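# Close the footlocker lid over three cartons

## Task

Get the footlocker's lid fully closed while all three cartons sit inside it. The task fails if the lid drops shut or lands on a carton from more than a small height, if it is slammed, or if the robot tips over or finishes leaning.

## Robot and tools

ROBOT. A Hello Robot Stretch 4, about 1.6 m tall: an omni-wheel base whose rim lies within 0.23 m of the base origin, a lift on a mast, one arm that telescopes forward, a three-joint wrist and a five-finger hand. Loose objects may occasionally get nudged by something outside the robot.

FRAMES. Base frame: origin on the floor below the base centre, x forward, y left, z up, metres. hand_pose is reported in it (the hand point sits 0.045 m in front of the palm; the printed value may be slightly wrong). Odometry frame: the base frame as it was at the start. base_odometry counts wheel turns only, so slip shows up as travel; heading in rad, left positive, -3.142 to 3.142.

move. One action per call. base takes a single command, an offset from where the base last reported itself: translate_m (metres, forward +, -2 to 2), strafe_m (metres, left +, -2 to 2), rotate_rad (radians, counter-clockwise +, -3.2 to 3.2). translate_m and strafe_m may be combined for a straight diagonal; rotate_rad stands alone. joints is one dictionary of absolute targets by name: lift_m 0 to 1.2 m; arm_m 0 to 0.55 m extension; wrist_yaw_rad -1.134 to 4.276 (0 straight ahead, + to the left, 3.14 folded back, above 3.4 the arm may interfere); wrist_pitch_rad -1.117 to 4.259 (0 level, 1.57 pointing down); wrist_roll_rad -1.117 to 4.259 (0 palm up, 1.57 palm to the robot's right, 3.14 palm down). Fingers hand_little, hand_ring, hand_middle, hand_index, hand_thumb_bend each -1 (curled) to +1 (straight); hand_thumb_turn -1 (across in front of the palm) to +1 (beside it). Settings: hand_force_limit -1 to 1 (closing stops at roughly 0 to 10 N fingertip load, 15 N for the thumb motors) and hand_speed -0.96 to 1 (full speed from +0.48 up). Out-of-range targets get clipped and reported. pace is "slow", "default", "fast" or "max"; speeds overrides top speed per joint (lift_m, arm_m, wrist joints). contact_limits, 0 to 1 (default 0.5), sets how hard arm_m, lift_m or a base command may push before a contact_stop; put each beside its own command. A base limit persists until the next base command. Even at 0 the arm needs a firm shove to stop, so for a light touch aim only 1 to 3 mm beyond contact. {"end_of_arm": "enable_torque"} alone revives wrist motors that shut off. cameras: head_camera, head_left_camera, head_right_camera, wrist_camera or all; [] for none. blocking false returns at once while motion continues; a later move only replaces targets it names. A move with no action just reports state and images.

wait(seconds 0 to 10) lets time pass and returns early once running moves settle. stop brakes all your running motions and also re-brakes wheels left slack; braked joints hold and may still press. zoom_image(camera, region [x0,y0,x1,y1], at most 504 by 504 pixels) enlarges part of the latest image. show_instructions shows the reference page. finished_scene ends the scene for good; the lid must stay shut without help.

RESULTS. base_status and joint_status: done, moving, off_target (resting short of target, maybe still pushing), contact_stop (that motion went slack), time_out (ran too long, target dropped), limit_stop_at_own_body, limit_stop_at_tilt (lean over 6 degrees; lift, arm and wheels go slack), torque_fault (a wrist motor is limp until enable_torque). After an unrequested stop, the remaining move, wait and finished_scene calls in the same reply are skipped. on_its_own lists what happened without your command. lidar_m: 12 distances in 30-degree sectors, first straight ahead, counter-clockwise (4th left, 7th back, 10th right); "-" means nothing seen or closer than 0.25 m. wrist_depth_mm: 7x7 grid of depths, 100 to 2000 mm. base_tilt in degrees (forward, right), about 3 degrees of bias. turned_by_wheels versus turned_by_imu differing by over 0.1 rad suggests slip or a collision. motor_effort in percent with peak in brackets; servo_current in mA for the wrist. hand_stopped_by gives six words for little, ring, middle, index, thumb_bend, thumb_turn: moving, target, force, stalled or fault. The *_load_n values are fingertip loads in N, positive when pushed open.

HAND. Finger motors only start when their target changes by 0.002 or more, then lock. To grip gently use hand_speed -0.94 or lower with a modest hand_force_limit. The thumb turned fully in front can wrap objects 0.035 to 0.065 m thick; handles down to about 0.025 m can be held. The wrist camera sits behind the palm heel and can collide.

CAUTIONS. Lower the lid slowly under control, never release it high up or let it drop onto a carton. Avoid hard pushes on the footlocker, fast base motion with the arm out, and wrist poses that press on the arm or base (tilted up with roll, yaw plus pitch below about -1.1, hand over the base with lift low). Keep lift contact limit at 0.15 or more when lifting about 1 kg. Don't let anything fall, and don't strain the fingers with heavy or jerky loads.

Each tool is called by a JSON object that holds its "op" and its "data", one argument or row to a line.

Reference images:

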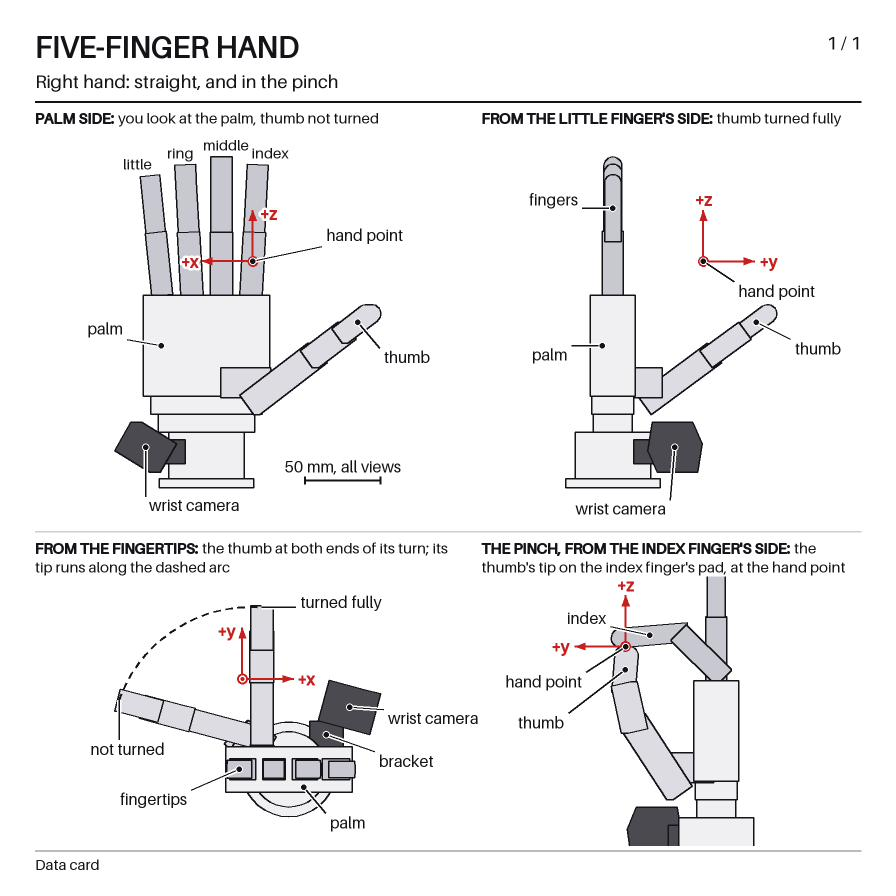

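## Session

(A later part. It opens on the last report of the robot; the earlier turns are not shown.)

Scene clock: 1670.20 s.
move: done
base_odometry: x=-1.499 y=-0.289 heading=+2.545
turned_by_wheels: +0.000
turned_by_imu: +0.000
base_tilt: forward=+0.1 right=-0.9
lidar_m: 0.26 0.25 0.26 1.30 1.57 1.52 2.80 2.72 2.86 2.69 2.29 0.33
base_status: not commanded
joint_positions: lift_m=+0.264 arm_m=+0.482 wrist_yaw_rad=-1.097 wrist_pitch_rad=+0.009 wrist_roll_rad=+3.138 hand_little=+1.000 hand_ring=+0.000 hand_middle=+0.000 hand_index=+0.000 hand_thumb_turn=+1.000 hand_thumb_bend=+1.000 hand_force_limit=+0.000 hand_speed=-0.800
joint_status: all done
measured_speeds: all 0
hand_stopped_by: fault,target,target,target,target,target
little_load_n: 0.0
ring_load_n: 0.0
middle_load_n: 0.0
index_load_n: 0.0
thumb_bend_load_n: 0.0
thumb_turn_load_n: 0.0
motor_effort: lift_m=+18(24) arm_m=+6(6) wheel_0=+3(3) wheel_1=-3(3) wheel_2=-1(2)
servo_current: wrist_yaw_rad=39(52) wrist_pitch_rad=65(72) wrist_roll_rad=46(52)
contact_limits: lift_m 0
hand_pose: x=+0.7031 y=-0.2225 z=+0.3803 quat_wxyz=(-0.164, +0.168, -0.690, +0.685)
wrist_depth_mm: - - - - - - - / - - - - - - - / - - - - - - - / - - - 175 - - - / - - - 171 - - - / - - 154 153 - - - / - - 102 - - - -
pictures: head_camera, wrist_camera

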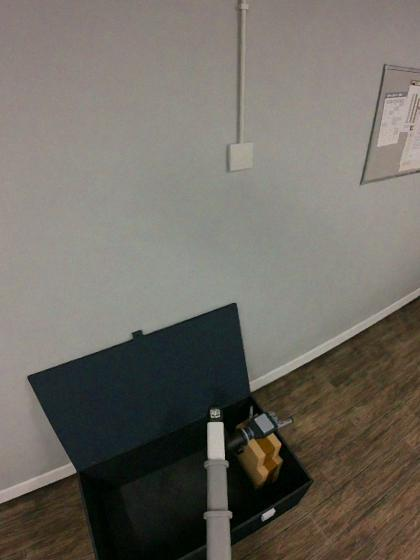

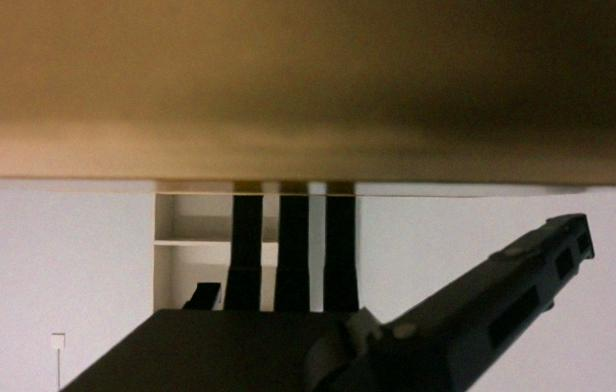

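{"op": "move", "data": {
  "joints": {"lift_m": 0.55, "hand_index": 1.0, "hand_middle": 1.0, "hand_ring": 1.0}
}}

{"op": "move", "data": {
  "base": {"translate_m": 0.1098, "strafe_m": -0.2142},
  "joints": {"wrist_pitch_rad": 1.57},
  "pace": "slow",
  "cameras": ["wrist_camera","head_camera"]
}}

{"op": "zoom_image", "data": {
  "camera": "head_camera",
  "region": [200, 360, 340, 500]
}}

Scene clock: 1736.40 s.
move: done
base_odometry: x=-1.499 y=-0.289 heading=+2.545
turned_by_wheels: +0.000
turned_by_imu: -0.001
base_tilt: forward=+0.1 right=-0.8
lidar_m: 0.25 0.25 0.25 1.29 1.58 1.51 2.77 2.73 2.86 2.69 2.28 0.32
base_status: not commanded
joint_positions: lift_m=+0.550 arm_m=+0.482 wrist_yaw_rad=-1.097 wrist_pitch_rad=+0.009 wrist_roll_rad=+3.138 hand_little=+1.000 hand_ring=+1.000 hand_middle=+1.000 hand_index=+1.000 hand_thumb_turn=+1.000 hand_thumb_bend=+1.000 hand_force_limit=+0.000 hand_speed=-0.800
joint_status: all done
measured_speeds: all 0
hand_stopped_by: fault,target,target,target,target,target
little_load_n: 0.0
ring_load_n: 0.0
middle_load_n: -0.5
index_load_n: -0.5
thumb_bend_load_n: 0.0
thumb_turn_load_n: 0.0
motor_effort: lift_m=+26(31) arm_m=+6(6) wheel_0=+3(3) wheel_1=-3(3) wheel_2=-2(2)
servo_current: wrist_yaw_rad=46(52) wrist_pitch_rad=72(78) wrist_roll_rad=46(52)
hand_pose: x=+0.7031 y=-0.2225 z=+0.6657 quat_wxyz=(-0.164, +0.168, -0.690, +0.685)
wrist_depth_mm: 1499 1397 1397 1397 1397 - - / - 1983 - 1983 - - - / - - - - - - - / - - - - - - - / - - - - - - - / - - 165 191 - - - / - - 102 - - - -
pictures: none

Scene clock: 1740.10 s.
move: done
base_odometry: x=-1.470 y=-0.050 heading=+2.545
turned_by_wheels: +0.000
turned_by_imu: -0.001
base_tilt: forward=+0.2 right=-0.8
lidar_m: 0.25 0.26 0.25 0.34 1.82 1.70 2.82 2.75 2.87 2.43 2.04 0.32
base_status: done
joint_positions: lift_m=+0.550 arm_m=+0.482 wrist_yaw_rad=-1.097 wrist_pitch_rad=+1.568 wrist_roll_rad=+3.138 hand_little=+1.000 hand_ring=+1.000 hand_middle=+1.000 hand_index=+1.000 hand_thumb_turn=+1.000 hand_thumb_bend=+1.000 hand_force_limit=+0.000 hand_speed=-0.800
joint_status: all done
measured_speeds: all 0
hand_stopped_by: fault,target,target,target,target,target
little_load_n: 0.0
ring_load_n: 0.0
middle_load_n: 0.0
index_load_n: 0.0
thumb_bend_load_n: 0.0
thumb_turn_load_n: 0.0
motor_effort: lift_m=+26(27) arm_m=+6(6) wheel_0=+3(9) wheel_1=-3(10) wheel_2=-3(8)
servo_current: wrist_yaw_rad=46(52) wrist_pitch_rad=52(91) wrist_roll_rad=52(52)
hand_pose: x=+0.5750 y=+0.0271 z=+0.5063 quat_wxyz=(+0.000, +0.237, -0.972, +0.002)
wrist_depth_mm: - - - - 569 368 303 / - - - - 564 366 303 / - - 291 293 504 362 303 / - - 290 - 500 362 301 / 654 492 535 433 455 357 - / 661 654 130 171 676 - - / 654 - 102 - - - -
pictures: head_camera, wrist_camera

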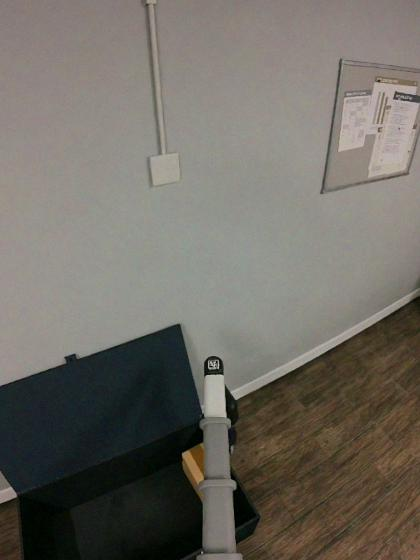

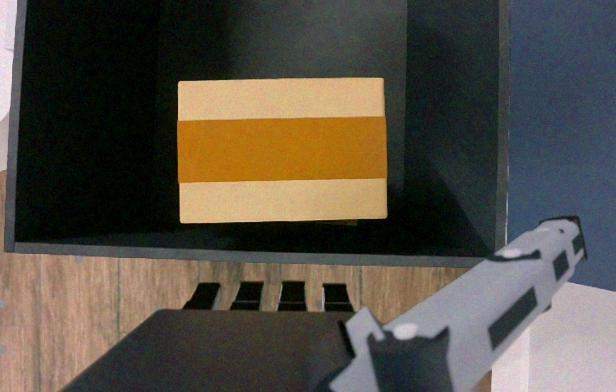

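Scaled by 3.600 from the camera's image (finer frame: 1200x1600).

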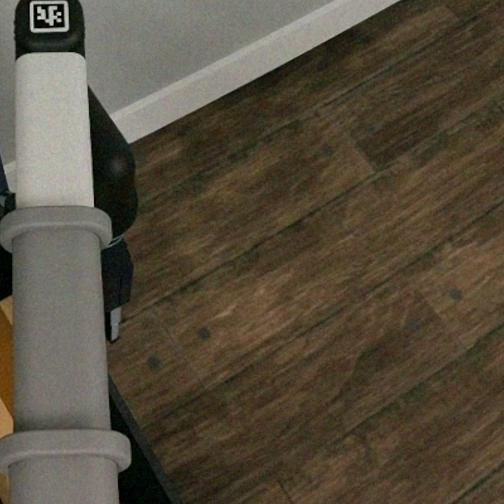

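{"op": "zoom_image", "data": {
  "camera": "wrist_camera",
  "region": [160, 180, 420, 320]
}}

Scaled by 1.938.

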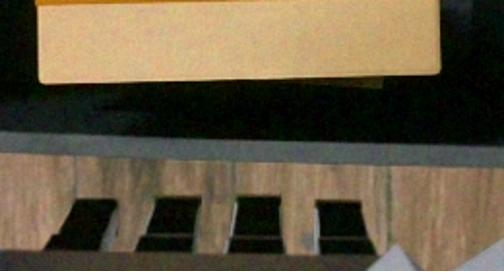

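{"op": "move", "data": {
  "base": {"translate_m": -0.0105, "strafe_m": 0.0205},
  "joints": {"lift_m": 0.5},
  "pace": "slow",
  "cameras": ["wrist_camera"]
}}

{"op": "zoom_image", "data": {
  "camera": "wrist_camera",
  "region": [160, 180, 420, 320]
}}

Scene clock: 1790.97 s.
move: done
base_odometry: x=-1.472 y=-0.073 heading=+2.545
turned_by_wheels: +0.000
turned_by_imu: -0.001
base_tilt: forward=+0.1 right=-0.8
lidar_m: 0.26 0.26 0.25 0.34 1.80 1.69 2.83 2.73 2.84 2.46 2.07 0.32
base_status: done
joint_positions: lift_m=+0.500 arm_m=+0.482 wrist_yaw_rad=-1.097 wrist_pitch_rad=+1.568 wrist_roll_rad=+3.138 hand_little=+1.000 hand_ring=+1.000 hand_middle=+1.000 hand_index=+1.000 hand_thumb_turn=+1.000 hand_thumb_bend=+1.000 hand_force_limit=+0.000 hand_speed=-0.800
joint_status: all done
measured_speeds: all 0
hand_stopped_by: fault,target,target,target,target,target
little_load_n: 0.5
ring_load_n: 0.0
middle_load_n: 0.0
index_load_n: 0.0
thumb_bend_load_n: 0.0
thumb_turn_load_n: 0.0
motor_effort: lift_m=+18(24) arm_m=+5(6) wheel_0=-3(7) wheel_1=+4(11) wheel_2=+1(8)
servo_current: wrist_yaw_rad=46(52) wrist_pitch_rad=46(59) wrist_roll_rad=52(52)
hand_pose: x=+0.5750 y=+0.0271 z=+0.4569 quat_wxyz=(+0.000, +0.237, -0.972, +0.001)
wrist_depth_mm: - - - - 564 366 285 / - - - - 508 364 285 / - - 241 243 245 362 283 / - 241 241 243 243 362 283 / 319 373 342 407 424 368 - / 609 291 165 172 310 - - / 609 - 102 - - - -

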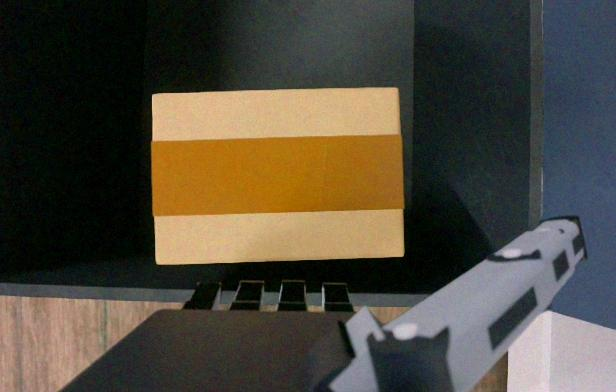

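Scaled by 1.938.

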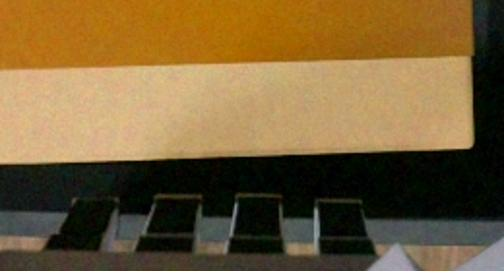

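{"op": "move", "data": {
  "base": {"translate_m": -0.0014, "strafe_m": 0.0027},
  "pace": "slow"
}}

{"op": "move", "data": {
  "joints": {"lift_m": 0.43},
  "speeds": {"lift_m": 0.04},
  "contact_limits": {"lift_m": 0.0},
  "cameras": ["wrist_camera"]
}}

{"op": "zoom_image", "data": {
  "camera": "wrist_camera",
  "region": [160, 180, 420, 320]
}}

Scene clock: 1803.57 s.
move: done
base_odometry: x=-1.473 y=-0.076 heading=+2.545
turned_by_wheels: +0.000
turned_by_imu: +0.001
base_tilt: forward=+0.0 right=-0.9
lidar_m: 0.25 0.66 0.25 0.34 1.80 1.67 2.81 2.75 2.88 2.45 2.08 0.32
base_status: done
joint_positions: lift_m=+0.500 arm_m=+0.482 wrist_yaw_rad=-1.097 wrist_pitch_rad=+1.568 wrist_roll_rad=+3.138 hand_little=+1.000 hand_ring=+1.000 hand_middle=+1.000 hand_index=+1.000 hand_thumb_turn=+1.000 hand_thumb_bend=+1.000 hand_force_limit=+0.000 hand_speed=-0.800
joint_status: not commanded
measured_speeds: all 0
hand_stopped_by: fault,target,target,target,target,target
little_load_n: 0.0
ring_load_n: 0.0
middle_load_n: 0.0
index_load_n: 0.0
thumb_bend_load_n: 0.0
thumb_turn_load_n: 0.0
motor_effort: lift_m=+18(19) arm_m=+6(6) wheel_0=+1(7) wheel_1=+3(11) wheel_2=+1(6)
servo_current: wrist_yaw_rad=46(59) wrist_pitch_rad=52(59) wrist_roll_rad=46(46)
hand_pose: x=+0.5750 y=+0.0271 z=+0.4569 quat_wxyz=(+0.000, +0.237, -0.972, +0.001)
wrist_depth_mm: - - - - 564 364 285 / - - - - 508 364 283 / - - 242 243 244 362 283 / - 240 240 242 244 359 282 / 334 351 - - 382 384 - / 609 306 165 172 291 - - / 609 - 102 - - - -
pictures: none

Scene clock: 1805.73 s.
move: done
base_odometry: x=-1.473 y=-0.076 heading=+2.545
turned_by_wheels: +0.000
turned_by_imu: +0.000
base_tilt: forward=+0.0 right=-0.9
lidar_m: 0.27 0.66 0.26 0.37 1.79 1.68 2.83 2.75 2.87 2.49 2.07 0.31
base_status: not commanded
joint_positions: lift_m=+0.430 arm_m=+0.482 wrist_yaw_rad=-1.097 wrist_pitch_rad=+1.568 wrist_roll_rad=+3.138 hand_little=+1.000 hand_ring=+1.000 hand_middle=+1.000 hand_index=+1.000 hand_thumb_turn=+1.000 hand_thumb_bend=+1.000 hand_force_limit=+0.000 hand_speed=-0.800
joint_status: all done
measured_speeds: all 0
hand_stopped_by: fault,target,target,target,target,target
little_load_n: 0.0
ring_load_n: 0.0
middle_load_n: 0.0
index_load_n: 0.0
thumb_bend_load_n: 0.0
thumb_turn_load_n: 0.0
motor_effort: lift_m=+18(20) arm_m=+6(6) wheel_0=+1(1) wheel_1=+3(3) wheel_2=+0(1)
servo_current: wrist_yaw_rad=39(52) wrist_pitch_rad=52(59) wrist_roll_rad=46(59)
contact_limits: lift_m 0
hand_pose: x=+0.5750 y=+0.0271 z=+0.3869 quat_wxyz=(+0.000, +0.237, -0.972, +0.001)
wrist_depth_mm: - - - - - 364 267 / - 171 173 173 174 340 267 / - 171 171 173 173 340 266 / - 171 171 172 173 338 265 / 336 171 172 173 173 334 - / 235 210 166 172 259 - - / 544 - 102 - - - -

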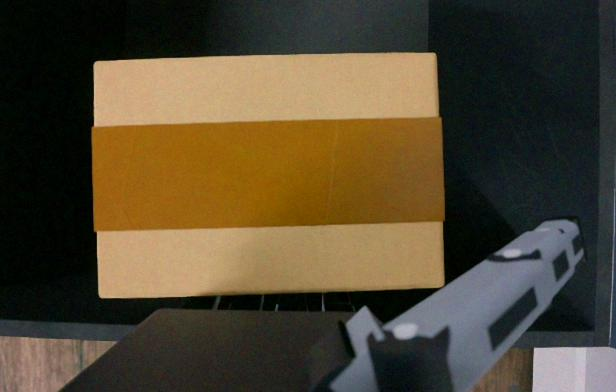

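Scaled by 1.938.

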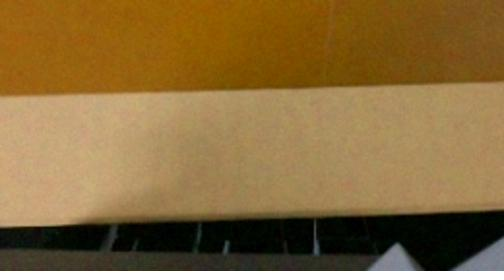

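{"op": "move", "data": {
  "joints": {"lift_m": 0.395},
  "speeds": {"lift_m": 0.02},
  "contact_limits": {"lift_m": 0.0}
}}

{"op": "move", "data": {
  "joints": {"hand_index": 0.7, "hand_middle": 0.7, "hand_ring": 0.7, "hand_speed": -0.9},
  "cameras": ["wrist_camera"]
}}

Scene clock: 1821.40 s.
move: done
base_odometry: x=-1.473 y=-0.076 heading=+2.545
turned_by_wheels: +0.000
turned_by_imu: -0.001
base_tilt: forward=+0.0 right=-0.9
lidar_m: 0.28 0.66 0.25 0.36 1.80 1.66 2.80 2.74 2.90 2.49 2.09 0.32
base_status: not commanded
joint_positions: lift_m=+0.396 arm_m=+0.482 wrist_yaw_rad=-1.097 wrist_pitch_rad=+1.568 wrist_roll_rad=+3.138 hand_little=+1.000 hand_ring=+1.000 hand_middle=+1.000 hand_index=+1.000 hand_thumb_turn=+1.000 hand_thumb_bend=+1.000 hand_force_limit=+0.000 hand_speed=-0.800
joint_status: all done
measured_speeds: all 0
hand_stopped_by: fault,target,target,target,target,target
little_load_n: 0.0
ring_load_n: 0.0
middle_load_n: 0.0
index_load_n: 0.0
thumb_bend_load_n: 0.0
thumb_turn_load_n: 0.0
motor_effort: lift_m=+13(20) arm_m=+5(6) wheel_0=+1(1) wheel_1=+3(3) wheel_2=+1(1)
servo_current: wrist_yaw_rad=39(52) wrist_pitch_rad=46(59) wrist_roll_rad=39(52)
contact_limits: lift_m 0
hand_pose: x=+0.5749 y=+0.0272 z=+0.3524 quat_wxyz=(+0.000, +0.237, -0.972, +0.001)
wrist_depth_mm: - 140 140 141 142 319 267 / 139 139 140 141 142 298 266 / 138 139 139 141 141 142 266 / 138 138 139 140 141 142 265 / 138 139 139 140 141 142 - / 194 138 139 140 141 - - / 178 - 102 - - - -
pictures: none

Scene clock: 1823.03 s.
move: off_target
base_odometry: x=-1.473 y=-0.076 heading=+2.545
turned_by_wheels: +0.000
turned_by_imu: -0.002
base_tilt: forward=+0.0 right=-0.8
lidar_m: 0.28 0.66 0.27 0.37 1.78 1.67 2.82 2.74 2.86 2.49 2.08 0.33
base_status: not commanded
joint_positions: lift_m=+0.395 arm_m=+0.482 wrist_yaw_rad=-1.097 wrist_pitch_rad=+1.568 wrist_roll_rad=+3.138 hand_little=+1.000 hand_ring=+0.872 hand_middle=+0.862 hand_index=+0.701 hand_thumb_turn=+1.000 hand_thumb_bend=+1.000 hand_force_limit=+0.000 hand_speed=-0.900
joint_status: hand_ring off_target (ended at +0.872, target +0.700); hand_middle off_target (ended at +0.862, target +0.700); the others done
measured_speeds: all 0
hand_stopped_by: fault,force,force,target,target,target
little_load_n: 0.0
ring_load_n: 0.0
middle_load_n: 0.5
index_load_n: 3.0
thumb_bend_load_n: 0.0
thumb_turn_load_n: 0.0
motor_effort: lift_m=+19(19) arm_m=+5(6) wheel_0=+0(1) wheel_1=+3(3) wheel_2=+0(1)
servo_current: wrist_yaw_rad=33(59) wrist_pitch_rad=52(59) wrist_roll_rad=39(52)
contact_limits: lift_m 0
hand_pose: x=+0.5750 y=+0.0272 z=+0.3519 quat_wxyz=(+0.000, +0.236, -0.972, +0.001)
wrist_depth_mm: 135 136 137 138 138 139 266 / 134 135 135 136 137 138 266 / 133 134 135 135 136 137 266 / 133 133 134 135 135 137 265 / 132 132 133 135 135 136 - / 224 230 165 165 274 - - / 175 - 102 - - - -

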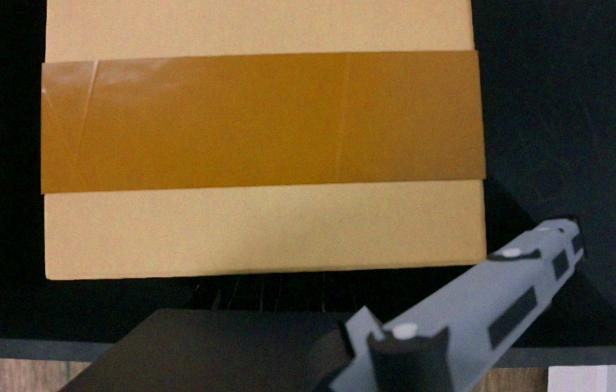

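{"op": "move", "data": {
  "base": {"translate_m": -0.0091, "strafe_m": 0.0178},
  "pace": "slow",
  "cameras": ["wrist_camera"]
}}

Scene clock: 1837.37 s.
move: done
base_odometry: x=-1.475 y=-0.095 heading=+2.545
turned_by_wheels: +0.000
turned_by_imu: +0.000
base_tilt: forward=+0.0 right=-0.8
lidar_m: 0.25 0.65 0.27 0.36 1.77 1.64 2.82 2.75 2.86 2.50 2.10 0.34
base_status: done
joint_positions: lift_m=+0.395 arm_m=+0.482 wrist_yaw_rad=-1.097 wrist_pitch_rad=+1.568 wrist_roll_rad=+3.138 hand_little=+1.000 hand_ring=+0.872 hand_middle=+0.862 hand_index=+0.701 hand_thumb_turn=+1.000 hand_thumb_bend=+1.000 hand_force_limit=+0.000 hand_speed=-0.900
joint_status: not commanded
measured_speeds: all 0
hand_stopped_by: fault,force,force,target,target,target
little_load_n: 0.0
ring_load_n: 0.0
middle_load_n: 0.0
index_load_n: 1.5
thumb_bend_load_n: 0.0
thumb_turn_load_n: 0.0
motor_effort: lift_m=+18(19) arm_m=+5(6) wheel_0=-4(10) wheel_1=+3(7) wheel_2=+3(6)
servo_current: wrist_yaw_rad=39(52) wrist_pitch_rad=46(65) wrist_roll_rad=39(52)
contact_limits: lift_m 0
hand_pose: x=+0.5750 y=+0.0272 z=+0.3519 quat_wxyz=(+0.000, +0.236, -0.972, +0.001)
wrist_depth_mm: 136 137 138 139 140 141 266 / 134 134 135 137 137 138 267 / 131 132 132 134 134 135 266 / 129 130 131 131 132 133 266 / 127 128 129 130 131 357 - / 287 298 164 162 357 - - / 206 - 102 - - - -

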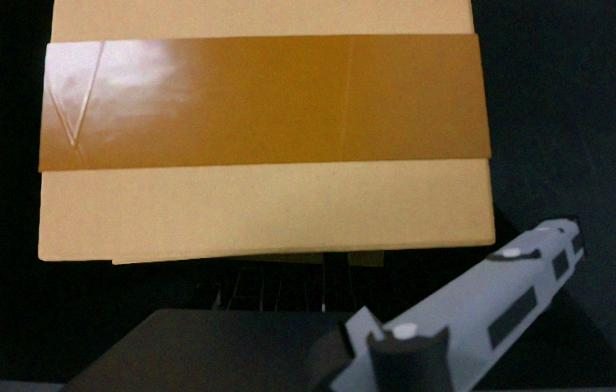

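{"op": "move", "data": {
  "base": {"translate_m": 0.0023, "strafe_m": -0.0045},
  "joints": {"hand_index": 1.0, "hand_middle": 1.0, "hand_ring": 1.0},
  "pace": "slow",
  "cameras": ["wrist_camera"]
}}

Scene clock: 1853.90 s.
move: done
base_odometry: x=-1.475 y=-0.090 heading=+2.545
turned_by_wheels: +0.000
turned_by_imu: -0.001
base_tilt: forward=+0.0 right=-1.0
lidar_m: 0.27 0.65 0.26 0.37 1.77 1.64 2.79 2.73 2.87 2.48 2.10 0.31
base_status: done
joint_positions: lift_m=+0.395 arm_m=+0.482 wrist_yaw_rad=-1.097 wrist_pitch_rad=+1.568 wrist_roll_rad=+3.138 hand_little=+1.000 hand_ring=+1.000 hand_middle=+1.000 hand_index=+1.000 hand_thumb_turn=+1.000 hand_thumb_bend=+1.000 hand_force_limit=+0.000 hand_speed=-0.900
joint_status: all done
measured_speeds: all 0
hand_stopped_by: fault,target,target,target,target,target
little_load_n: 0.0
ring_load_n: 0.0
middle_load_n: 0.0
index_load_n: 0.0
thumb_bend_load_n: 0.0
thumb_turn_load_n: 0.0
motor_effort: lift_m=+19(19) arm_m=+5(5) wheel_0=+1(5) wheel_1=-3(6) wheel_2=-3(7)
servo_current: wrist_yaw_rad=46(52) wrist_pitch_rad=46(65) wrist_roll_rad=46(52)
contact_limits: lift_m 0
hand_pose: x=+0.5750 y=+0.0272 z=+0.3519 quat_wxyz=(+0.000, +0.236, -0.972, +0.001)
wrist_depth_mm: 136 137 138 138 139 303 270 / 135 136 136 138 138 139 256 / 134 135 135 136 137 138 270 / 132 134 134 135 136 137 267 / 132 133 134 134 135 136 - / 225 132 132 133 - - - / 190 - 102 - - - -

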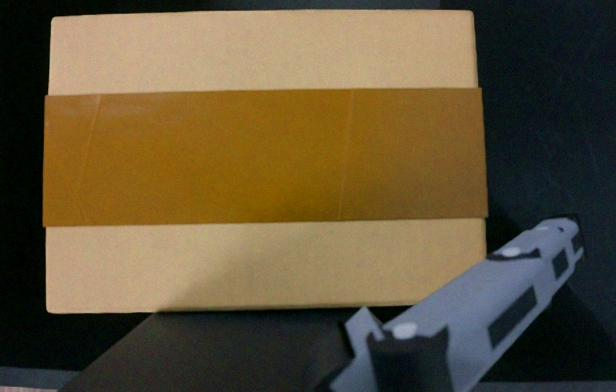

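{"op": "move", "data": {
  "joints": {"lift_m": 0.6},
  "speeds": {"lift_m": 0.1},
  "cameras": ["wrist_camera","head_camera"]
}}

{"op": "zoom_image", "data": {
  "camera": "wrist_camera",
  "region": [100, 60, 460, 320]
}}

{"op": "zoom_image", "data": {
  "camera": "head_camera",
  "region": [140, 420, 280, 560]
}}

Scene clock: 1873.97 s.
move: done
base_odometry: x=-1.475 y=-0.090 heading=+2.545
turned_by_wheels: +0.000
turned_by_imu: +0.001
base_tilt: forward=+0.1 right=-0.8
lidar_m: 0.25 0.65 0.25 0.35 1.78 1.64 2.82 2.74 2.86 2.49 2.09 0.32
base_status: not commanded
joint_positions: lift_m=+0.600 arm_m=+0.482 wrist_yaw_rad=-1.097 wrist_pitch_rad=+1.568 wrist_roll_rad=+3.138 hand_little=+1.000 hand_ring=+1.000 hand_middle=+1.000 hand_index=+1.000 hand_thumb_turn=+1.000 hand_thumb_bend=+1.000 hand_force_limit=+0.000 hand_speed=-0.900
joint_status: all done
measured_speeds: all 0
hand_stopped_by: fault,target,target,target,target,target
little_load_n: 0.0
ring_load_n: 0.0
middle_load_n: 0.0
index_load_n: 0.0
thumb_bend_load_n: 0.0
thumb_turn_load_n: 0.0
motor_effort: lift_m=+26(31) arm_m=+5(5) wheel_0=-2(2) wheel_1=-2(3) wheel_2=-1(3)
servo_current: wrist_yaw_rad=33(59) wrist_pitch_rad=46(59) wrist_roll_rad=52(59)
hand_pose: x=+0.5750 y=+0.0272 z=+0.5563 quat_wxyz=(+0.000, +0.236, -0.972, +0.001)
wrist_depth_mm: 500 - - - 564 387 320 / 496 - - - 564 387 320 / 496 - - - 554 384 320 / 707 - 342 342 500 384 319 / 707 484 436 452 492 387 - / 707 715 167 172 394 - - / 707 - 102 - - - -
pictures: head_camera, wrist_camera

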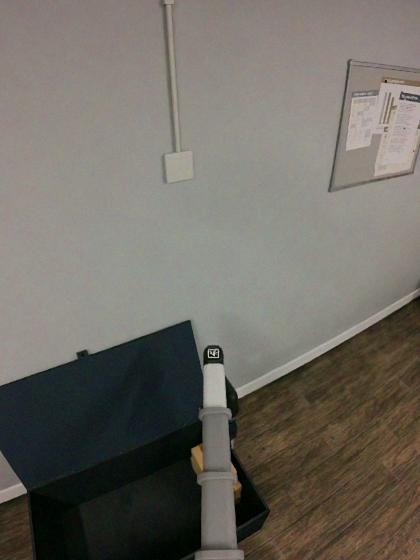

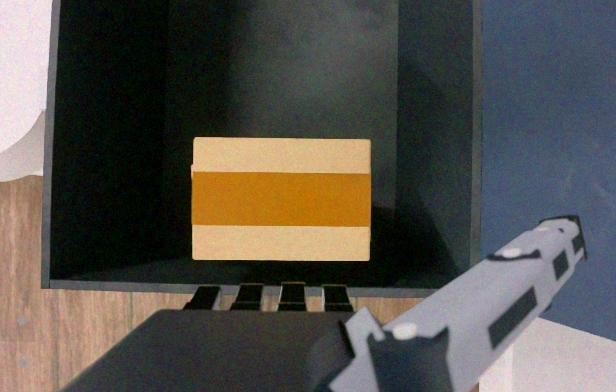

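Scaled by 1.400.

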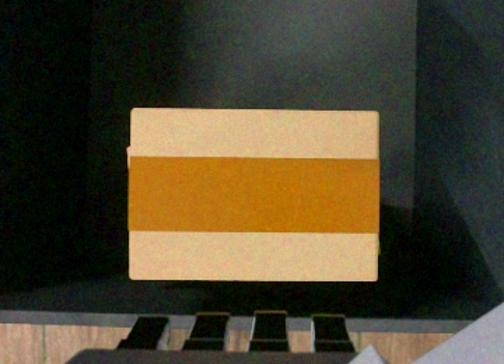

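Scaled by 3.600 from the camera's image (finer frame: 1200x1600).

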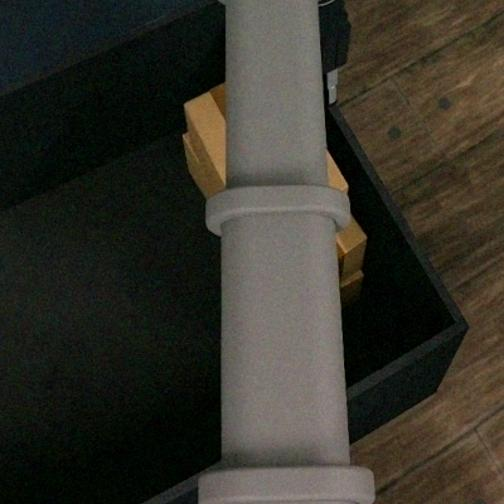

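{"op": "move", "data": {
  "base": {"translate_m": 0.0267, "strafe_m": -0.0521},
  "joints": {"lift_m": 0.5, "wrist_pitch_rad": 1.75},
  "pace": "slow",
  "cameras": ["wrist_camera"]
}}

{"op": "zoom_image", "data": {
  "camera": "wrist_camera",
  "region": [140, 180, 400, 320]
}}

Scene clock: 1930.10 s.
move: done
base_odometry: x=-1.468 y=-0.032 heading=+2.545
turned_by_wheels: +0.000
turned_by_imu: -0.003
base_tilt: forward=+0.1 right=-0.7
lidar_m: 0.25 0.25 0.25 0.36 1.83 1.68 2.82 2.75 2.88 2.42 2.04 0.30
base_status: done
joint_positions: lift_m=+0.500 arm_m=+0.482 wrist_yaw_rad=-1.097 wrist_pitch_rad=+1.746 wrist_roll_rad=+3.138 hand_little=+1.000 hand_ring=+1.000 hand_middle=+1.000 hand_index=+1.000 hand_thumb_turn=+1.000 hand_thumb_bend=+1.000 hand_force_limit=+0.000 hand_speed=-0.900
joint_status: all done
measured_speeds: all 0
hand_stopped_by: fault,target,target,target,target,target
little_load_n: 0.0
ring_load_n: 0.0
middle_load_n: 0.0
index_load_n: 0.0
thumb_bend_load_n: 0.0
thumb_turn_load_n: 0.0
motor_effort: lift_m=+19(24) arm_m=+5(5) wheel_0=+1(8) wheel_1=-3(11) wheel_2=-1(9)
servo_current: wrist_yaw_rad=52(52) wrist_pitch_rad=46(104) wrist_roll_rad=39(52)
hand_pose: x=+0.5575 y=+0.0613 z=+0.4710 quat_wxyz=(+0.020, +0.235, -0.968, -0.085)
wrist_depth_mm: - - - - 569 368 300 / - - - - 564 366 296 / - - - - 508 364 290 / - - 257 258 262 362 289 / - - - - 496 387 - / 297 310 130 172 521 - - / 585 - 102 - - - -

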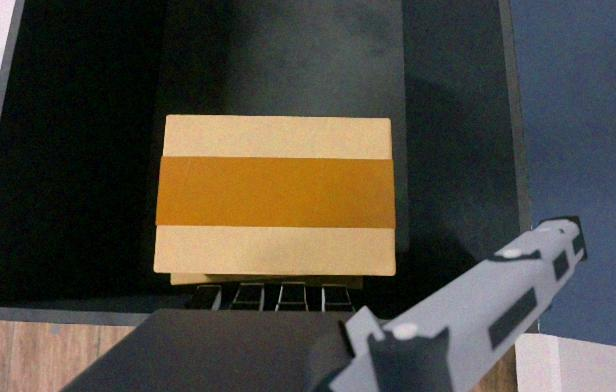

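Scaled by 1.938.

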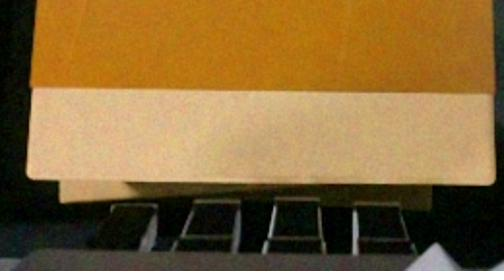

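{"op": "move", "data": {
  "joints": {"lift_m": 0.43},
  "speeds": {"lift_m": 0.04},
  "contact_limits": {"lift_m": 0.0},
  "cameras": ["wrist_camera","head_right_camera"]
}}

{"op": "zoom_image", "data": {
  "camera": "wrist_camera",
  "region": [140, 180, 400, 320]
}}

Scene clock: 1944.27 s.
move: done
base_odometry: x=-1.468 y=-0.032 heading=+2.545
turned_by_wheels: +0.000
turned_by_imu: -0.001
base_tilt: forward=+0.0 right=-0.9
lidar_m: 0.25 0.25 0.25 0.37 1.85 1.73 2.83 2.75 2.87 2.43 2.04 0.33
base_status: not commanded
joint_positions: lift_m=+0.430 arm_m=+0.482 wrist_yaw_rad=-1.097 wrist_pitch_rad=+1.746 wrist_roll_rad=+3.138 hand_little=+1.000 hand_ring=+1.000 hand_middle=+1.000 hand_index=+1.000 hand_thumb_turn=+1.000 hand_thumb_bend=+1.000 hand_force_limit=+0.000 hand_speed=-0.900
joint_status: all done
measured_speeds: all 0
hand_stopped_by: fault,target,target,target,target,target
little_load_n: 0.0
ring_load_n: -0.5
middle_load_n: 0.0
index_load_n: 0.5
thumb_bend_load_n: 0.0
thumb_turn_load_n: 0.0
motor_effort: lift_m=+19(20) arm_m=+5(5) wheel_0=+1(1) wheel_1=-3(3) wheel_2=-1(1)
servo_current: wrist_yaw_rad=46(52) wrist_pitch_rad=59(59) wrist_roll_rad=46(52)
contact_limits: lift_m 0
hand_pose: x=+0.5575 y=+0.0613 z=+0.4010 quat_wxyz=(+0.020, +0.235, -0.968, -0.085)
wrist_depth_mm: - - - - 574 368 268 / - 195 196 197 198 366 267 / - 190 191 192 193 342 266 / - 185 186 186 188 359 266 / - 180 181 182 183 359 - / 236 291 130 172 - - - / 517 - 102 - - - -
pictures: head_right_camera, wrist_camera

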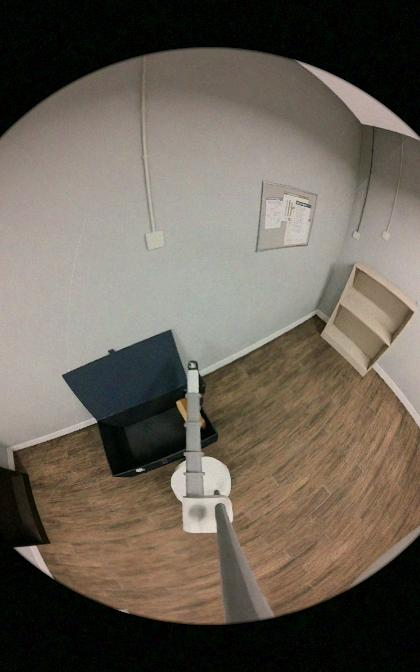

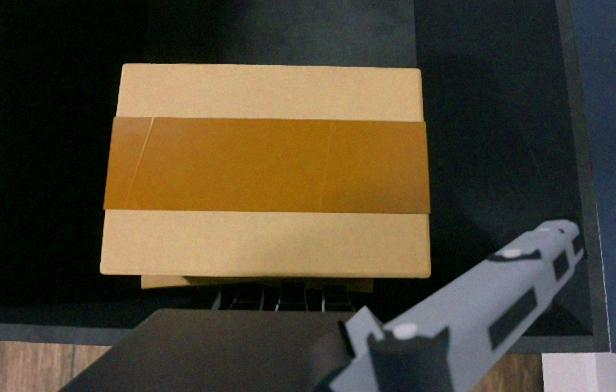

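Scaled by 1.938.

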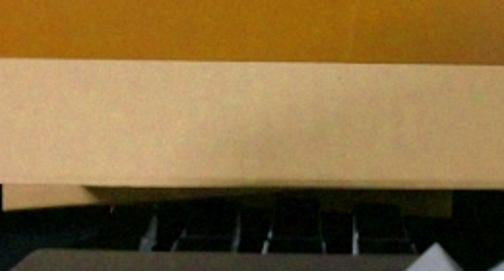

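{"op": "move", "data": {
  "joints": {"lift_m": 0.391},
  "speeds": {"lift_m": 0.02},
  "contact_limits": {"lift_m": 0.0},
  "cameras": ["wrist_camera"]
}}

{"op": "zoom_image", "data": {
  "camera": "wrist_camera",
  "region": [140, 180, 400, 320]
}}

Scene clock: 1966.63 s.
move: done
base_odometry: x=-1.468 y=-0.032 heading=+2.545
turned_by_wheels: +0.000
turned_by_imu: -0.001
base_tilt: forward=+0.1 right=-0.9
lidar_m: 0.27 0.25 0.25 0.36 1.86 1.73 2.82 2.76 2.87 2.43 2.05 0.33
base_status: not commanded
joint_positions: lift_m=+0.391 arm_m=+0.482 wrist_yaw_rad=-1.097 wrist_pitch_rad=+1.746 wrist_roll_rad=+3.138 hand_little=+1.000 hand_ring=+1.000 hand_middle=+1.000 hand_index=+1.000 hand_thumb_turn=+1.000 hand_thumb_bend=+1.000 hand_force_limit=+0.000 hand_speed=-0.900
joint_status: all done
measured_speeds: all 0
hand_stopped_by: fault,target,target,target,target,target
little_load_n: 0.0
ring_load_n: 0.0
middle_load_n: 0.0
index_load_n: 0.0
thumb_bend_load_n: 0.0
thumb_turn_load_n: 0.0
motor_effort: lift_m=+18(21) arm_m=+5(5) wheel_0=+1(1) wheel_1=-3(3) wheel_2=-1(2)
servo_current: wrist_yaw_rad=33(52) wrist_pitch_rad=52(59) wrist_roll_rad=46(59)
contact_limits: lift_m 0
hand_pose: x=+0.5575 y=+0.0613 z=+0.3620 quat_wxyz=(+0.020, +0.235, -0.968, -0.085)
wrist_depth_mm: - 159 160 160 160 342 268 / - 154 154 156 157 320 268 / 149 148 150 151 152 300 266 / 145 146 146 147 148 297 266 / 141 142 143 143 145 145 - / 239 253 167 172 - - - / 173 - 102 - - - -

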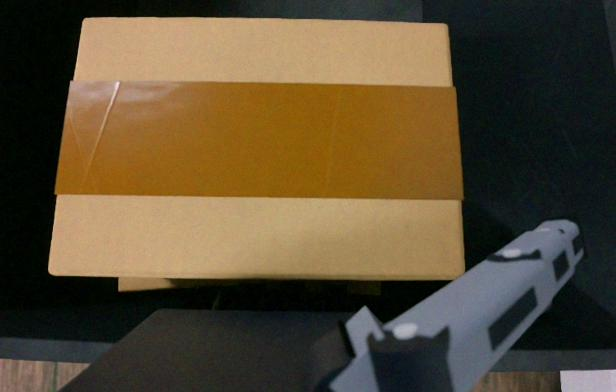

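Scaled by 1.938.

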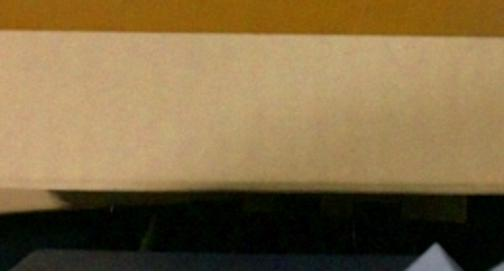

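{"op": "move", "data": {
  "base": {"translate_m": -0.0068, "strafe_m": 0.0133},
  "pace": "slow",
  "cameras": ["wrist_camera"]
}}

Scene clock: 1971.20 s.
move: done
base_odometry: x=-1.469 y=-0.047 heading=+2.544
turned_by_wheels: +0.000
turned_by_imu: -0.001
base_tilt: forward=+0.1 right=-0.9
lidar_m: 0.25 0.25 0.25 0.37 1.82 1.69 2.81 2.75 2.85 2.43 2.05 0.33
base_status: done
joint_positions: lift_m=+0.391 arm_m=+0.482 wrist_yaw_rad=-1.097 wrist_pitch_rad=+1.746 wrist_roll_rad=+3.138 hand_little=+1.000 hand_ring=+1.000 hand_middle=+1.000 hand_index=+1.000 hand_thumb_turn=+1.000 hand_thumb_bend=+1.000 hand_force_limit=+0.000 hand_speed=-0.900
joint_status: not commanded
measured_speeds: all 0
hand_stopped_by: fault,target,target,target,target,target
little_load_n: 0.0
ring_load_n: 0.0
middle_load_n: 0.5
index_load_n: 0.0
thumb_bend_load_n: 0.0
thumb_turn_load_n: 0.0
motor_effort: lift_m=+19(19) arm_m=+5(5) wheel_0=-6(7) wheel_1=+3(8) wheel_2=+1(7)
servo_current: wrist_yaw_rad=33(52) wrist_pitch_rad=59(59) wrist_roll_rad=39(52)
contact_limits: lift_m 0
hand_pose: x=+0.5575 y=+0.0613 z=+0.3620 quat_wxyz=(+0.020, +0.235, -0.968, -0.085)
wrist_depth_mm: - 158 159 159 160 342 268 / - 154 154 156 156 319 267 / 148 148 150 150 151 300 267 / 144 144 144 146 146 300 266 / 139 139 141 142 143 143 - / 303 251 138 139 - - - / 178 - 102 - - - -

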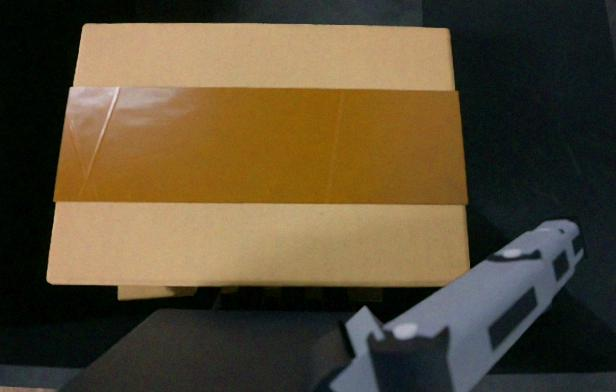

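{"op": "move", "data": {
  "joints": {"lift_m": 0.405},
  "speeds": {"lift_m": 0.02},
  "cameras": []
}}

{"op": "move", "data": {
  "base": {"translate_m": -0.0068, "strafe_m": 0.0133},
  "pace": "slow",
  "cameras": ["wrist_camera"]
}}

Scene clock: 1988.10 s.
move: done
base_odometry: x=-1.469 y=-0.047 heading=+2.544
turned_by_wheels: +0.000
turned_by_imu: +0.000
base_tilt: forward=+0.1 right=-0.8
lidar_m: 0.25 0.25 0.26 0.36 1.83 1.68 2.81 2.75 2.87 2.44 2.04 0.30
base_status: not commanded
joint_positions: lift_m=+0.405 arm_m=+0.482 wrist_yaw_rad=-1.097 wrist_pitch_rad=+1.746 wrist_roll_rad=+3.138 hand_little=+1.000 hand_ring=+1.000 hand_middle=+1.000 hand_index=+1.000 hand_thumb_turn=+1.000 hand_thumb_bend=+1.000 hand_force_limit=+0.000 hand_speed=-0.900
joint_status: all done
measured_speeds: all 0
hand_stopped_by: fault,target,target,target,target,target
little_load_n: 0.0
ring_load_n: 0.0
middle_load_n: 0.5
index_load_n: 0.0
thumb_bend_load_n: 0.0
thumb_turn_load_n: 0.0
motor_effort: lift_m=+27(30) arm_m=+5(5) wheel_0=-6(6) wheel_1=+3(3) wheel_2=+1(1)
servo_current: wrist_yaw_rad=39(46) wrist_pitch_rad=52(59) wrist_roll_rad=46(59)
hand_pose: x=+0.5575 y=+0.0613 z=+0.3754 quat_wxyz=(+0.020, +0.235, -0.968, -0.085)
wrist_depth_mm: - 172 173 - 517 366 267 / - 168 168 170 171 340 268 / - 162 162 163 164 319 267 / - 157 158 159 159 319 266 / - 153 153 154 155 157 - / 307 270 167 172 - - - / 197 - 102 - - - -

Scene clock: 1989.17 s.
move: done
base_odometry: x=-1.471 y=-0.062 heading=+2.544
turned_by_wheels: +0.000
turned_by_imu: +0.000
base_tilt: forward=+0.1 right=-0.9
lidar_m: 0.26 0.25 0.27 0.36 1.80 1.68 2.80 2.74 2.87 2.46 2.07 0.29
base_status: done
joint_positions: lift_m=+0.405 arm_m=+0.482 wrist_yaw_rad=-1.097 wrist_pitch_rad=+1.746 wrist_roll_rad=+3.138 hand_little=+1.000 hand_ring=+1.000 hand_middle=+1.000 hand_index=+1.000 hand_thumb_turn=+1.000 hand_thumb_bend=+1.000 hand_force_limit=+0.000 hand_speed=-0.900
joint_status: not commanded
measured_speeds: all 0
hand_stopped_by: fault,target,target,target,target,target
little_load_n: 0.0
ring_load_n: 0.0
middle_load_n: 0.0
index_load_n: 0.0
thumb_bend_load_n: 0.0
thumb_turn_load_n: 0.0
motor_effort: lift_m=+26(27) arm_m=+5(5) wheel_0=-3(9) wheel_1=+1(8) wheel_2=+3(4)
servo_current: wrist_yaw_rad=39(52) wrist_pitch_rad=52(59) wrist_roll_rad=39(46)
hand_pose: x=+0.5575 y=+0.0613 z=+0.3754 quat_wxyz=(+0.020, +0.235, -0.968, -0.085)
wrist_depth_mm: - 175 176 177 179 366 267 / - 169 169 171 172 342 268 / - 161 162 163 164 319 267 / - 156 156 156 157 315 266 / - 151 151 152 153 155 - / - 260 167 172 - - - / 236 - 102 - - - -

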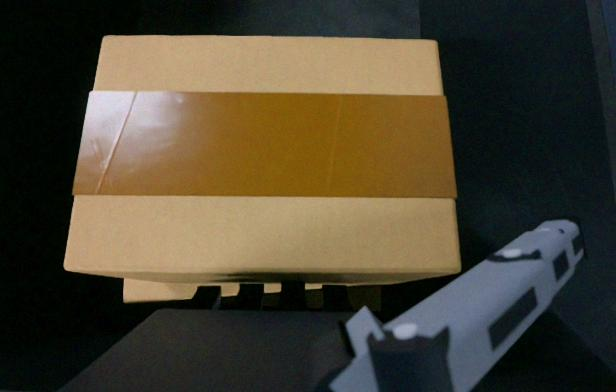

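{"op": "move", "data": {
  "joints": {"lift_m": 0.65, "wrist_pitch_rad": 1.57},
  "speeds": {"lift_m": 0.15}
}}

{"op": "move", "data": {
  "base": {"translate_m": -0.0821, "strafe_m": 0.1602},
  "pace": "slow",
  "cameras": ["wrist_camera","head_camera"]
}}

{"op": "zoom_image", "data": {
  "camera": "head_camera",
  "region": [200, 380, 340, 520]
}}

Scene clock: 2002.77 s.
move: done
base_odometry: x=-1.471 y=-0.062 heading=+2.544
turned_by_wheels: +0.000
turned_by_imu: +0.000
base_tilt: forward=+0.1 right=-0.9
lidar_m: 0.25 0.66 0.29 0.36 1.80 1.67 2.81 2.76 2.87 2.44 2.07 0.32
base_status: not commanded
joint_positions: lift_m=+0.650 arm_m=+0.482 wrist_yaw_rad=-1.097 wrist_pitch_rad=+1.572 wrist_roll_rad=+3.138 hand_little=+1.000 hand_ring=+1.000 hand_middle=+1.000 hand_index=+1.000 hand_thumb_turn=+1.000 hand_thumb_bend=+1.000 hand_force_limit=+0.000 hand_speed=-0.900
joint_status: all done
measured_speeds: all 0
hand_stopped_by: fault,target,target,target,target,target
little_load_n: 0.0
ring_load_n: 0.0
middle_load_n: 0.0
index_load_n: 0.0
thumb_bend_load_n: 0.0
thumb_turn_load_n: 0.0
motor_effort: lift_m=+26(31) arm_m=+5(6) wheel_0=-3(3) wheel_1=+1(1) wheel_2=+3(3)
servo_current: wrist_yaw_rad=46(52) wrist_pitch_rad=52(98) wrist_roll_rad=39(52)
hand_pose: x=+0.5746 y=+0.0280 z=+0.6066 quat_wxyz=(+0.000, +0.236, -0.972, -0.001)
wrist_depth_mm: 549 - - - 569 410 338 / 549 - - - 559 407 329 / 549 - 392 - 554 407 338 / 759 - 389 394 549 404 336 / 759 759 759 768 609 418 - / 759 759 130 171 768 - - / 750 - 102 - - - -
pictures: none

Scene clock: 2005.87 s.
move: done
base_odometry: x=-1.493 y=-0.240 heading=+2.545
turned_by_wheels: +0.000
turned_by_imu: +0.001
base_tilt: forward=+0.1 right=-0.8
lidar_m: 0.26 0.25 0.28 0.38 1.62 1.53 2.82 2.73 2.86 2.62 2.23 0.32
base_status: done
joint_positions: lift_m=+0.650 arm_m=+0.482 wrist_yaw_rad=-1.097 wrist_pitch_rad=+1.572 wrist_roll_rad=+3.138 hand_little=+1.000 hand_ring=+1.000 hand_middle=+1.000 hand_index=+1.000 hand_thumb_turn=+1.000 hand_thumb_bend=+1.000 hand_force_limit=+0.000 hand_speed=-0.900
joint_status: not commanded
measured_speeds: all 0
hand_stopped_by: fault,target,target,target,target,target
little_load_n: 0.0
ring_load_n: 0.0
middle_load_n: 0.0
index_load_n: -0.5
thumb_bend_load_n: 0.0
thumb_turn_load_n: 0.0
motor_effort: lift_m=+27(27) arm_m=+5(5) wheel_0=-3(7) wheel_1=+4(12) wheel_2=+2(8)
servo_current: wrist_yaw_rad=46(59) wrist_pitch_rad=46(65) wrist_roll_rad=39(59)
hand_pose: x=+0.5746 y=+0.0279 z=+0.6065 quat_wxyz=(+0.000, +0.236, -0.972, -0.001)
wrist_depth_mm: 549 - - - 574 415 342 / 549 - - - 569 413 342 / 549 - - - 569 410 342 / 759 - - - 564 410 340 / 759 - - - 554 421 - / 750 - 129 171 615 - - / 759 - 102 - - - -
pictures: head_camera, wrist_camera

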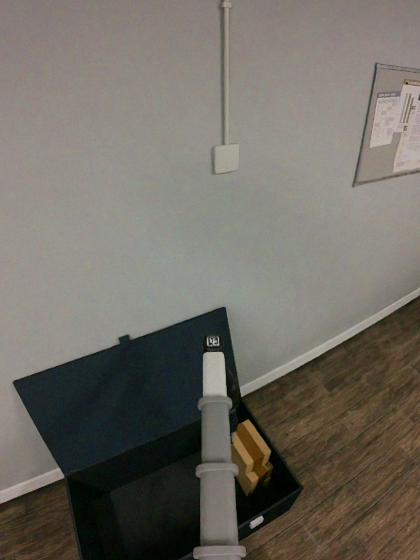

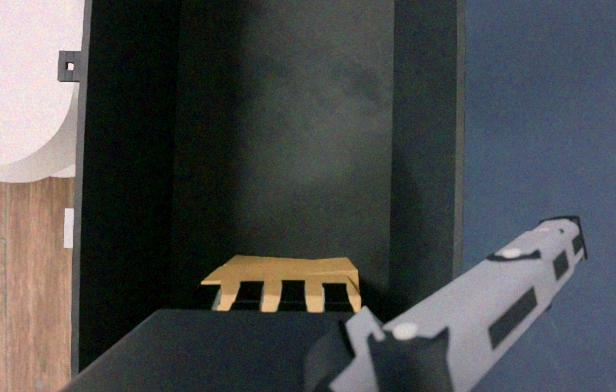

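Scaled by 3.600 from the camera's image (finer frame: 1200x1600).

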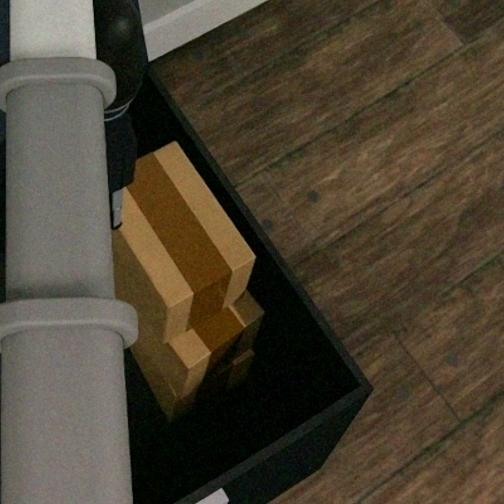

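{"op": "move", "data": {
  "base": {"translate_m": 0.0365, "strafe_m": -0.0712},
  "pace": "slow",
  "cameras": ["wrist_camera"]
}}

{"op": "zoom_image", "data": {
  "camera": "wrist_camera",
  "region": [150, 150, 450, 320]
}}

Scene clock: 2014.40 s.
move: done
base_odometry: x=-1.483 y=-0.161 heading=+2.544
turned_by_wheels: +0.000
turned_by_imu: -0.002
base_tilt: forward=+0.1 right=-0.8
lidar_m: 0.25 0.25 0.27 0.36 1.72 1.62 2.80 2.74 2.91 2.57 2.17 0.32
base_status: done
joint_positions: lift_m=+0.650 arm_m=+0.482 wrist_yaw_rad=-1.097 wrist_pitch_rad=+1.572 wrist_roll_rad=+3.138 hand_little=+1.000 hand_ring=+1.000 hand_middle=+1.000 hand_index=+1.000 hand_thumb_turn=+1.000 hand_thumb_bend=+1.000 hand_force_limit=+0.000 hand_speed=-0.900
joint_status: not commanded
measured_speeds: all 0
hand_stopped_by: fault,target,target,target,target,target
little_load_n: 0.0
ring_load_n: 0.0
middle_load_n: 0.0
index_load_n: 0.0
thumb_bend_load_n: 0.0
thumb_turn_load_n: -0.5
motor_effort: lift_m=+26(27) arm_m=+5(5) wheel_0=+2(8) wheel_1=-3(12) wheel_2=-4(9)
servo_current: wrist_yaw_rad=46(52) wrist_pitch_rad=52(59) wrist_roll_rad=52(59)
hand_pose: x=+0.5747 y=+0.0279 z=+0.6065 quat_wxyz=(+0.000, +0.236, -0.972, +0.000)
wrist_depth_mm: 554 - - - 574 413 342 / 549 - - - 574 410 342 / 549 - - - 564 413 340 / 759 - - - 559 407 338 / 759 - 389 394 549 424 - / 759 473 130 171 603 - - / 759 - 102 - - - -

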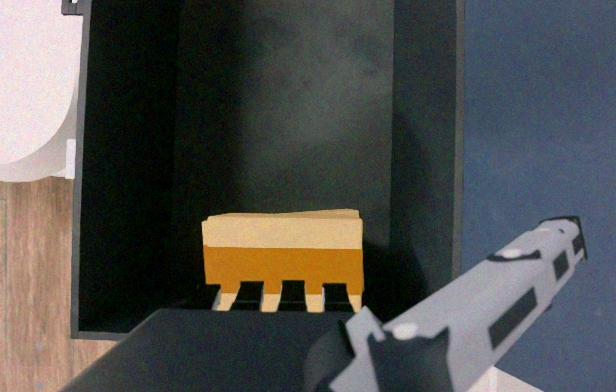

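Scaled by 1.680.

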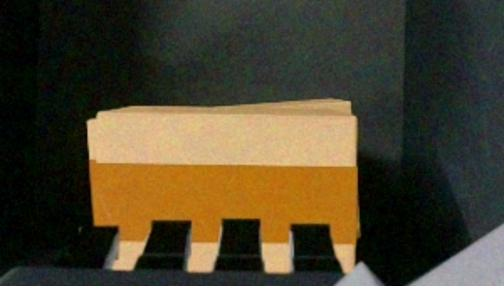

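{"op": "move", "data": {
  "base": {"translate_m": 0.052, "strafe_m": -0.1014},
  "joints": {"lift_m": 0.52, "wrist_pitch_rad": 1.75},
  "pace": "slow"
}}

{"op": "move", "data": {
  "joints": {"lift_m": 0.40},
  "speeds": {"lift_m": 0.06},
  "contact_limits": {"lift_m": 0.0},
  "cameras": ["wrist_camera"]
}}

{"op": "zoom_image", "data": {
  "camera": "wrist_camera",
  "region": [140, 180, 400, 320]
}}

Scene clock: 2043.17 s.
move: done
base_odometry: x=-1.469 y=-0.048 heading=+2.544
turned_by_wheels: +0.000
turned_by_imu: -0.001
base_tilt: forward=+0.1 right=-0.8
lidar_m: 0.28 0.25 0.25 0.35 1.82 1.69 2.81 2.75 2.88 2.44 2.06 0.30
base_status: done
joint_positions: lift_m=+0.520 arm_m=+0.482 wrist_yaw_rad=-1.097 wrist_pitch_rad=+1.747 wrist_roll_rad=+3.138 hand_little=+1.000 hand_ring=+1.000 hand_middle=+1.000 hand_index=+1.000 hand_thumb_turn=+1.000 hand_thumb_bend=+1.000 hand_force_limit=+0.000 hand_speed=-0.900
joint_status: all done
measured_speeds: all 0
hand_stopped_by: fault,target,target,target,target,target
little_load_n: 0.0
ring_load_n: 0.0
middle_load_n: 0.0
index_load_n: 0.0
thumb_bend_load_n: 0.0
thumb_turn_load_n: 0.0
motor_effort: lift_m=+18(24) arm_m=+5(6) wheel_0=+1(9) wheel_1=-2(10) wheel_2=-4(9)
servo_current: wrist_yaw_rad=46(52) wrist_pitch_rad=46(124) wrist_roll_rad=39(52)
hand_pose: x=+0.5575 y=+0.0614 z=+0.4911 quat_wxyz=(+0.020, +0.235, -0.968, -0.085)
wrist_depth_mm: - - - - 564 364 306 / - - - - 564 366 301 / - - - - 559 364 298 / - - 276 277 504 362 297 / - - 271 273 496 387 - / 296 351 130 171 521 - - / 603 - 102 - - - -
pictures: none

Scene clock: 2044.53 s.
move: contact_stop
base_odometry: x=-1.469 y=-0.048 heading=+2.544
turned_by_wheels: +0.000
turned_by_imu: +0.000
base_tilt: forward=+0.0 right=-0.8
lidar_m: 0.27 0.25 0.26 0.35 1.84 1.68 2.82 2.74 2.87 2.43 2.05 0.33
base_status: not commanded
joint_positions: lift_m=+0.486 arm_m=+0.482 wrist_yaw_rad=-1.097 wrist_pitch_rad=+1.749 wrist_roll_rad=+3.138 hand_little=+1.000 hand_ring=+1.000 hand_middle=+1.000 hand_index=+1.000 hand_thumb_turn=+1.000 hand_thumb_bend=+1.000 hand_force_limit=+0.000 hand_speed=-0.900
joint_status: lift_m contact_stop (moved -0.035 of -0.120)
measured_speeds: all 0
hand_stopped_by: fault,target,target,target,target,target
little_load_n: 0.0
ring_load_n: 0.0
middle_load_n: 0.5
index_load_n: 0.0
thumb_bend_load_n: 0.0
thumb_turn_load_n: 0.0
on_its_own: lift_m is slack since a contact_stop (your +0.400 is given up)
motor_effort: lift_m=+20(21) arm_m=+5(5) wheel_0=-3(3) wheel_1=+0(2) wheel_2=+0(4)
servo_current: wrist_yaw_rad=39(59) wrist_pitch_rad=46(65) wrist_roll_rad=46(52)
contact_limits: lift_m 0
hand_pose: x=+0.5573 y=+0.0618 z=+0.4567 quat_wxyz=(+0.021, +0.235, -0.968, -0.087)
wrist_depth_mm: - - - - 564 366 291 / - - - - 564 364 290 / - - - - 508 364 287 / - 241 242 242 245 362 283 / - - 236 237 241 387 - / 296 364 130 172 - - - / 564 - 102 - - - -

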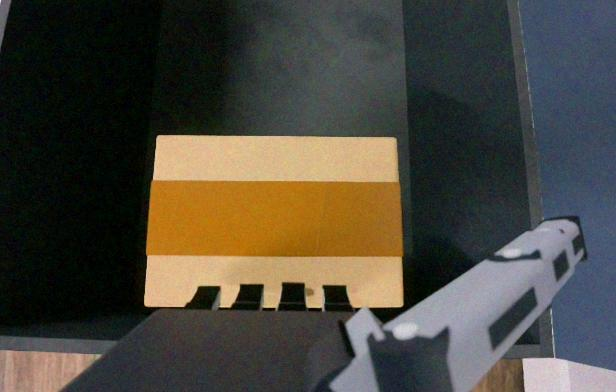

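Scaled by 1.938.

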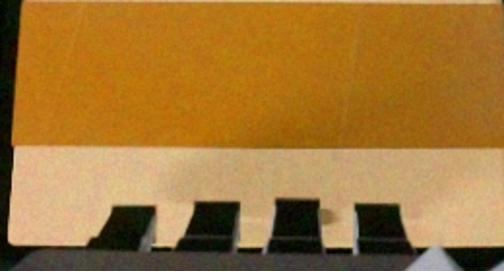

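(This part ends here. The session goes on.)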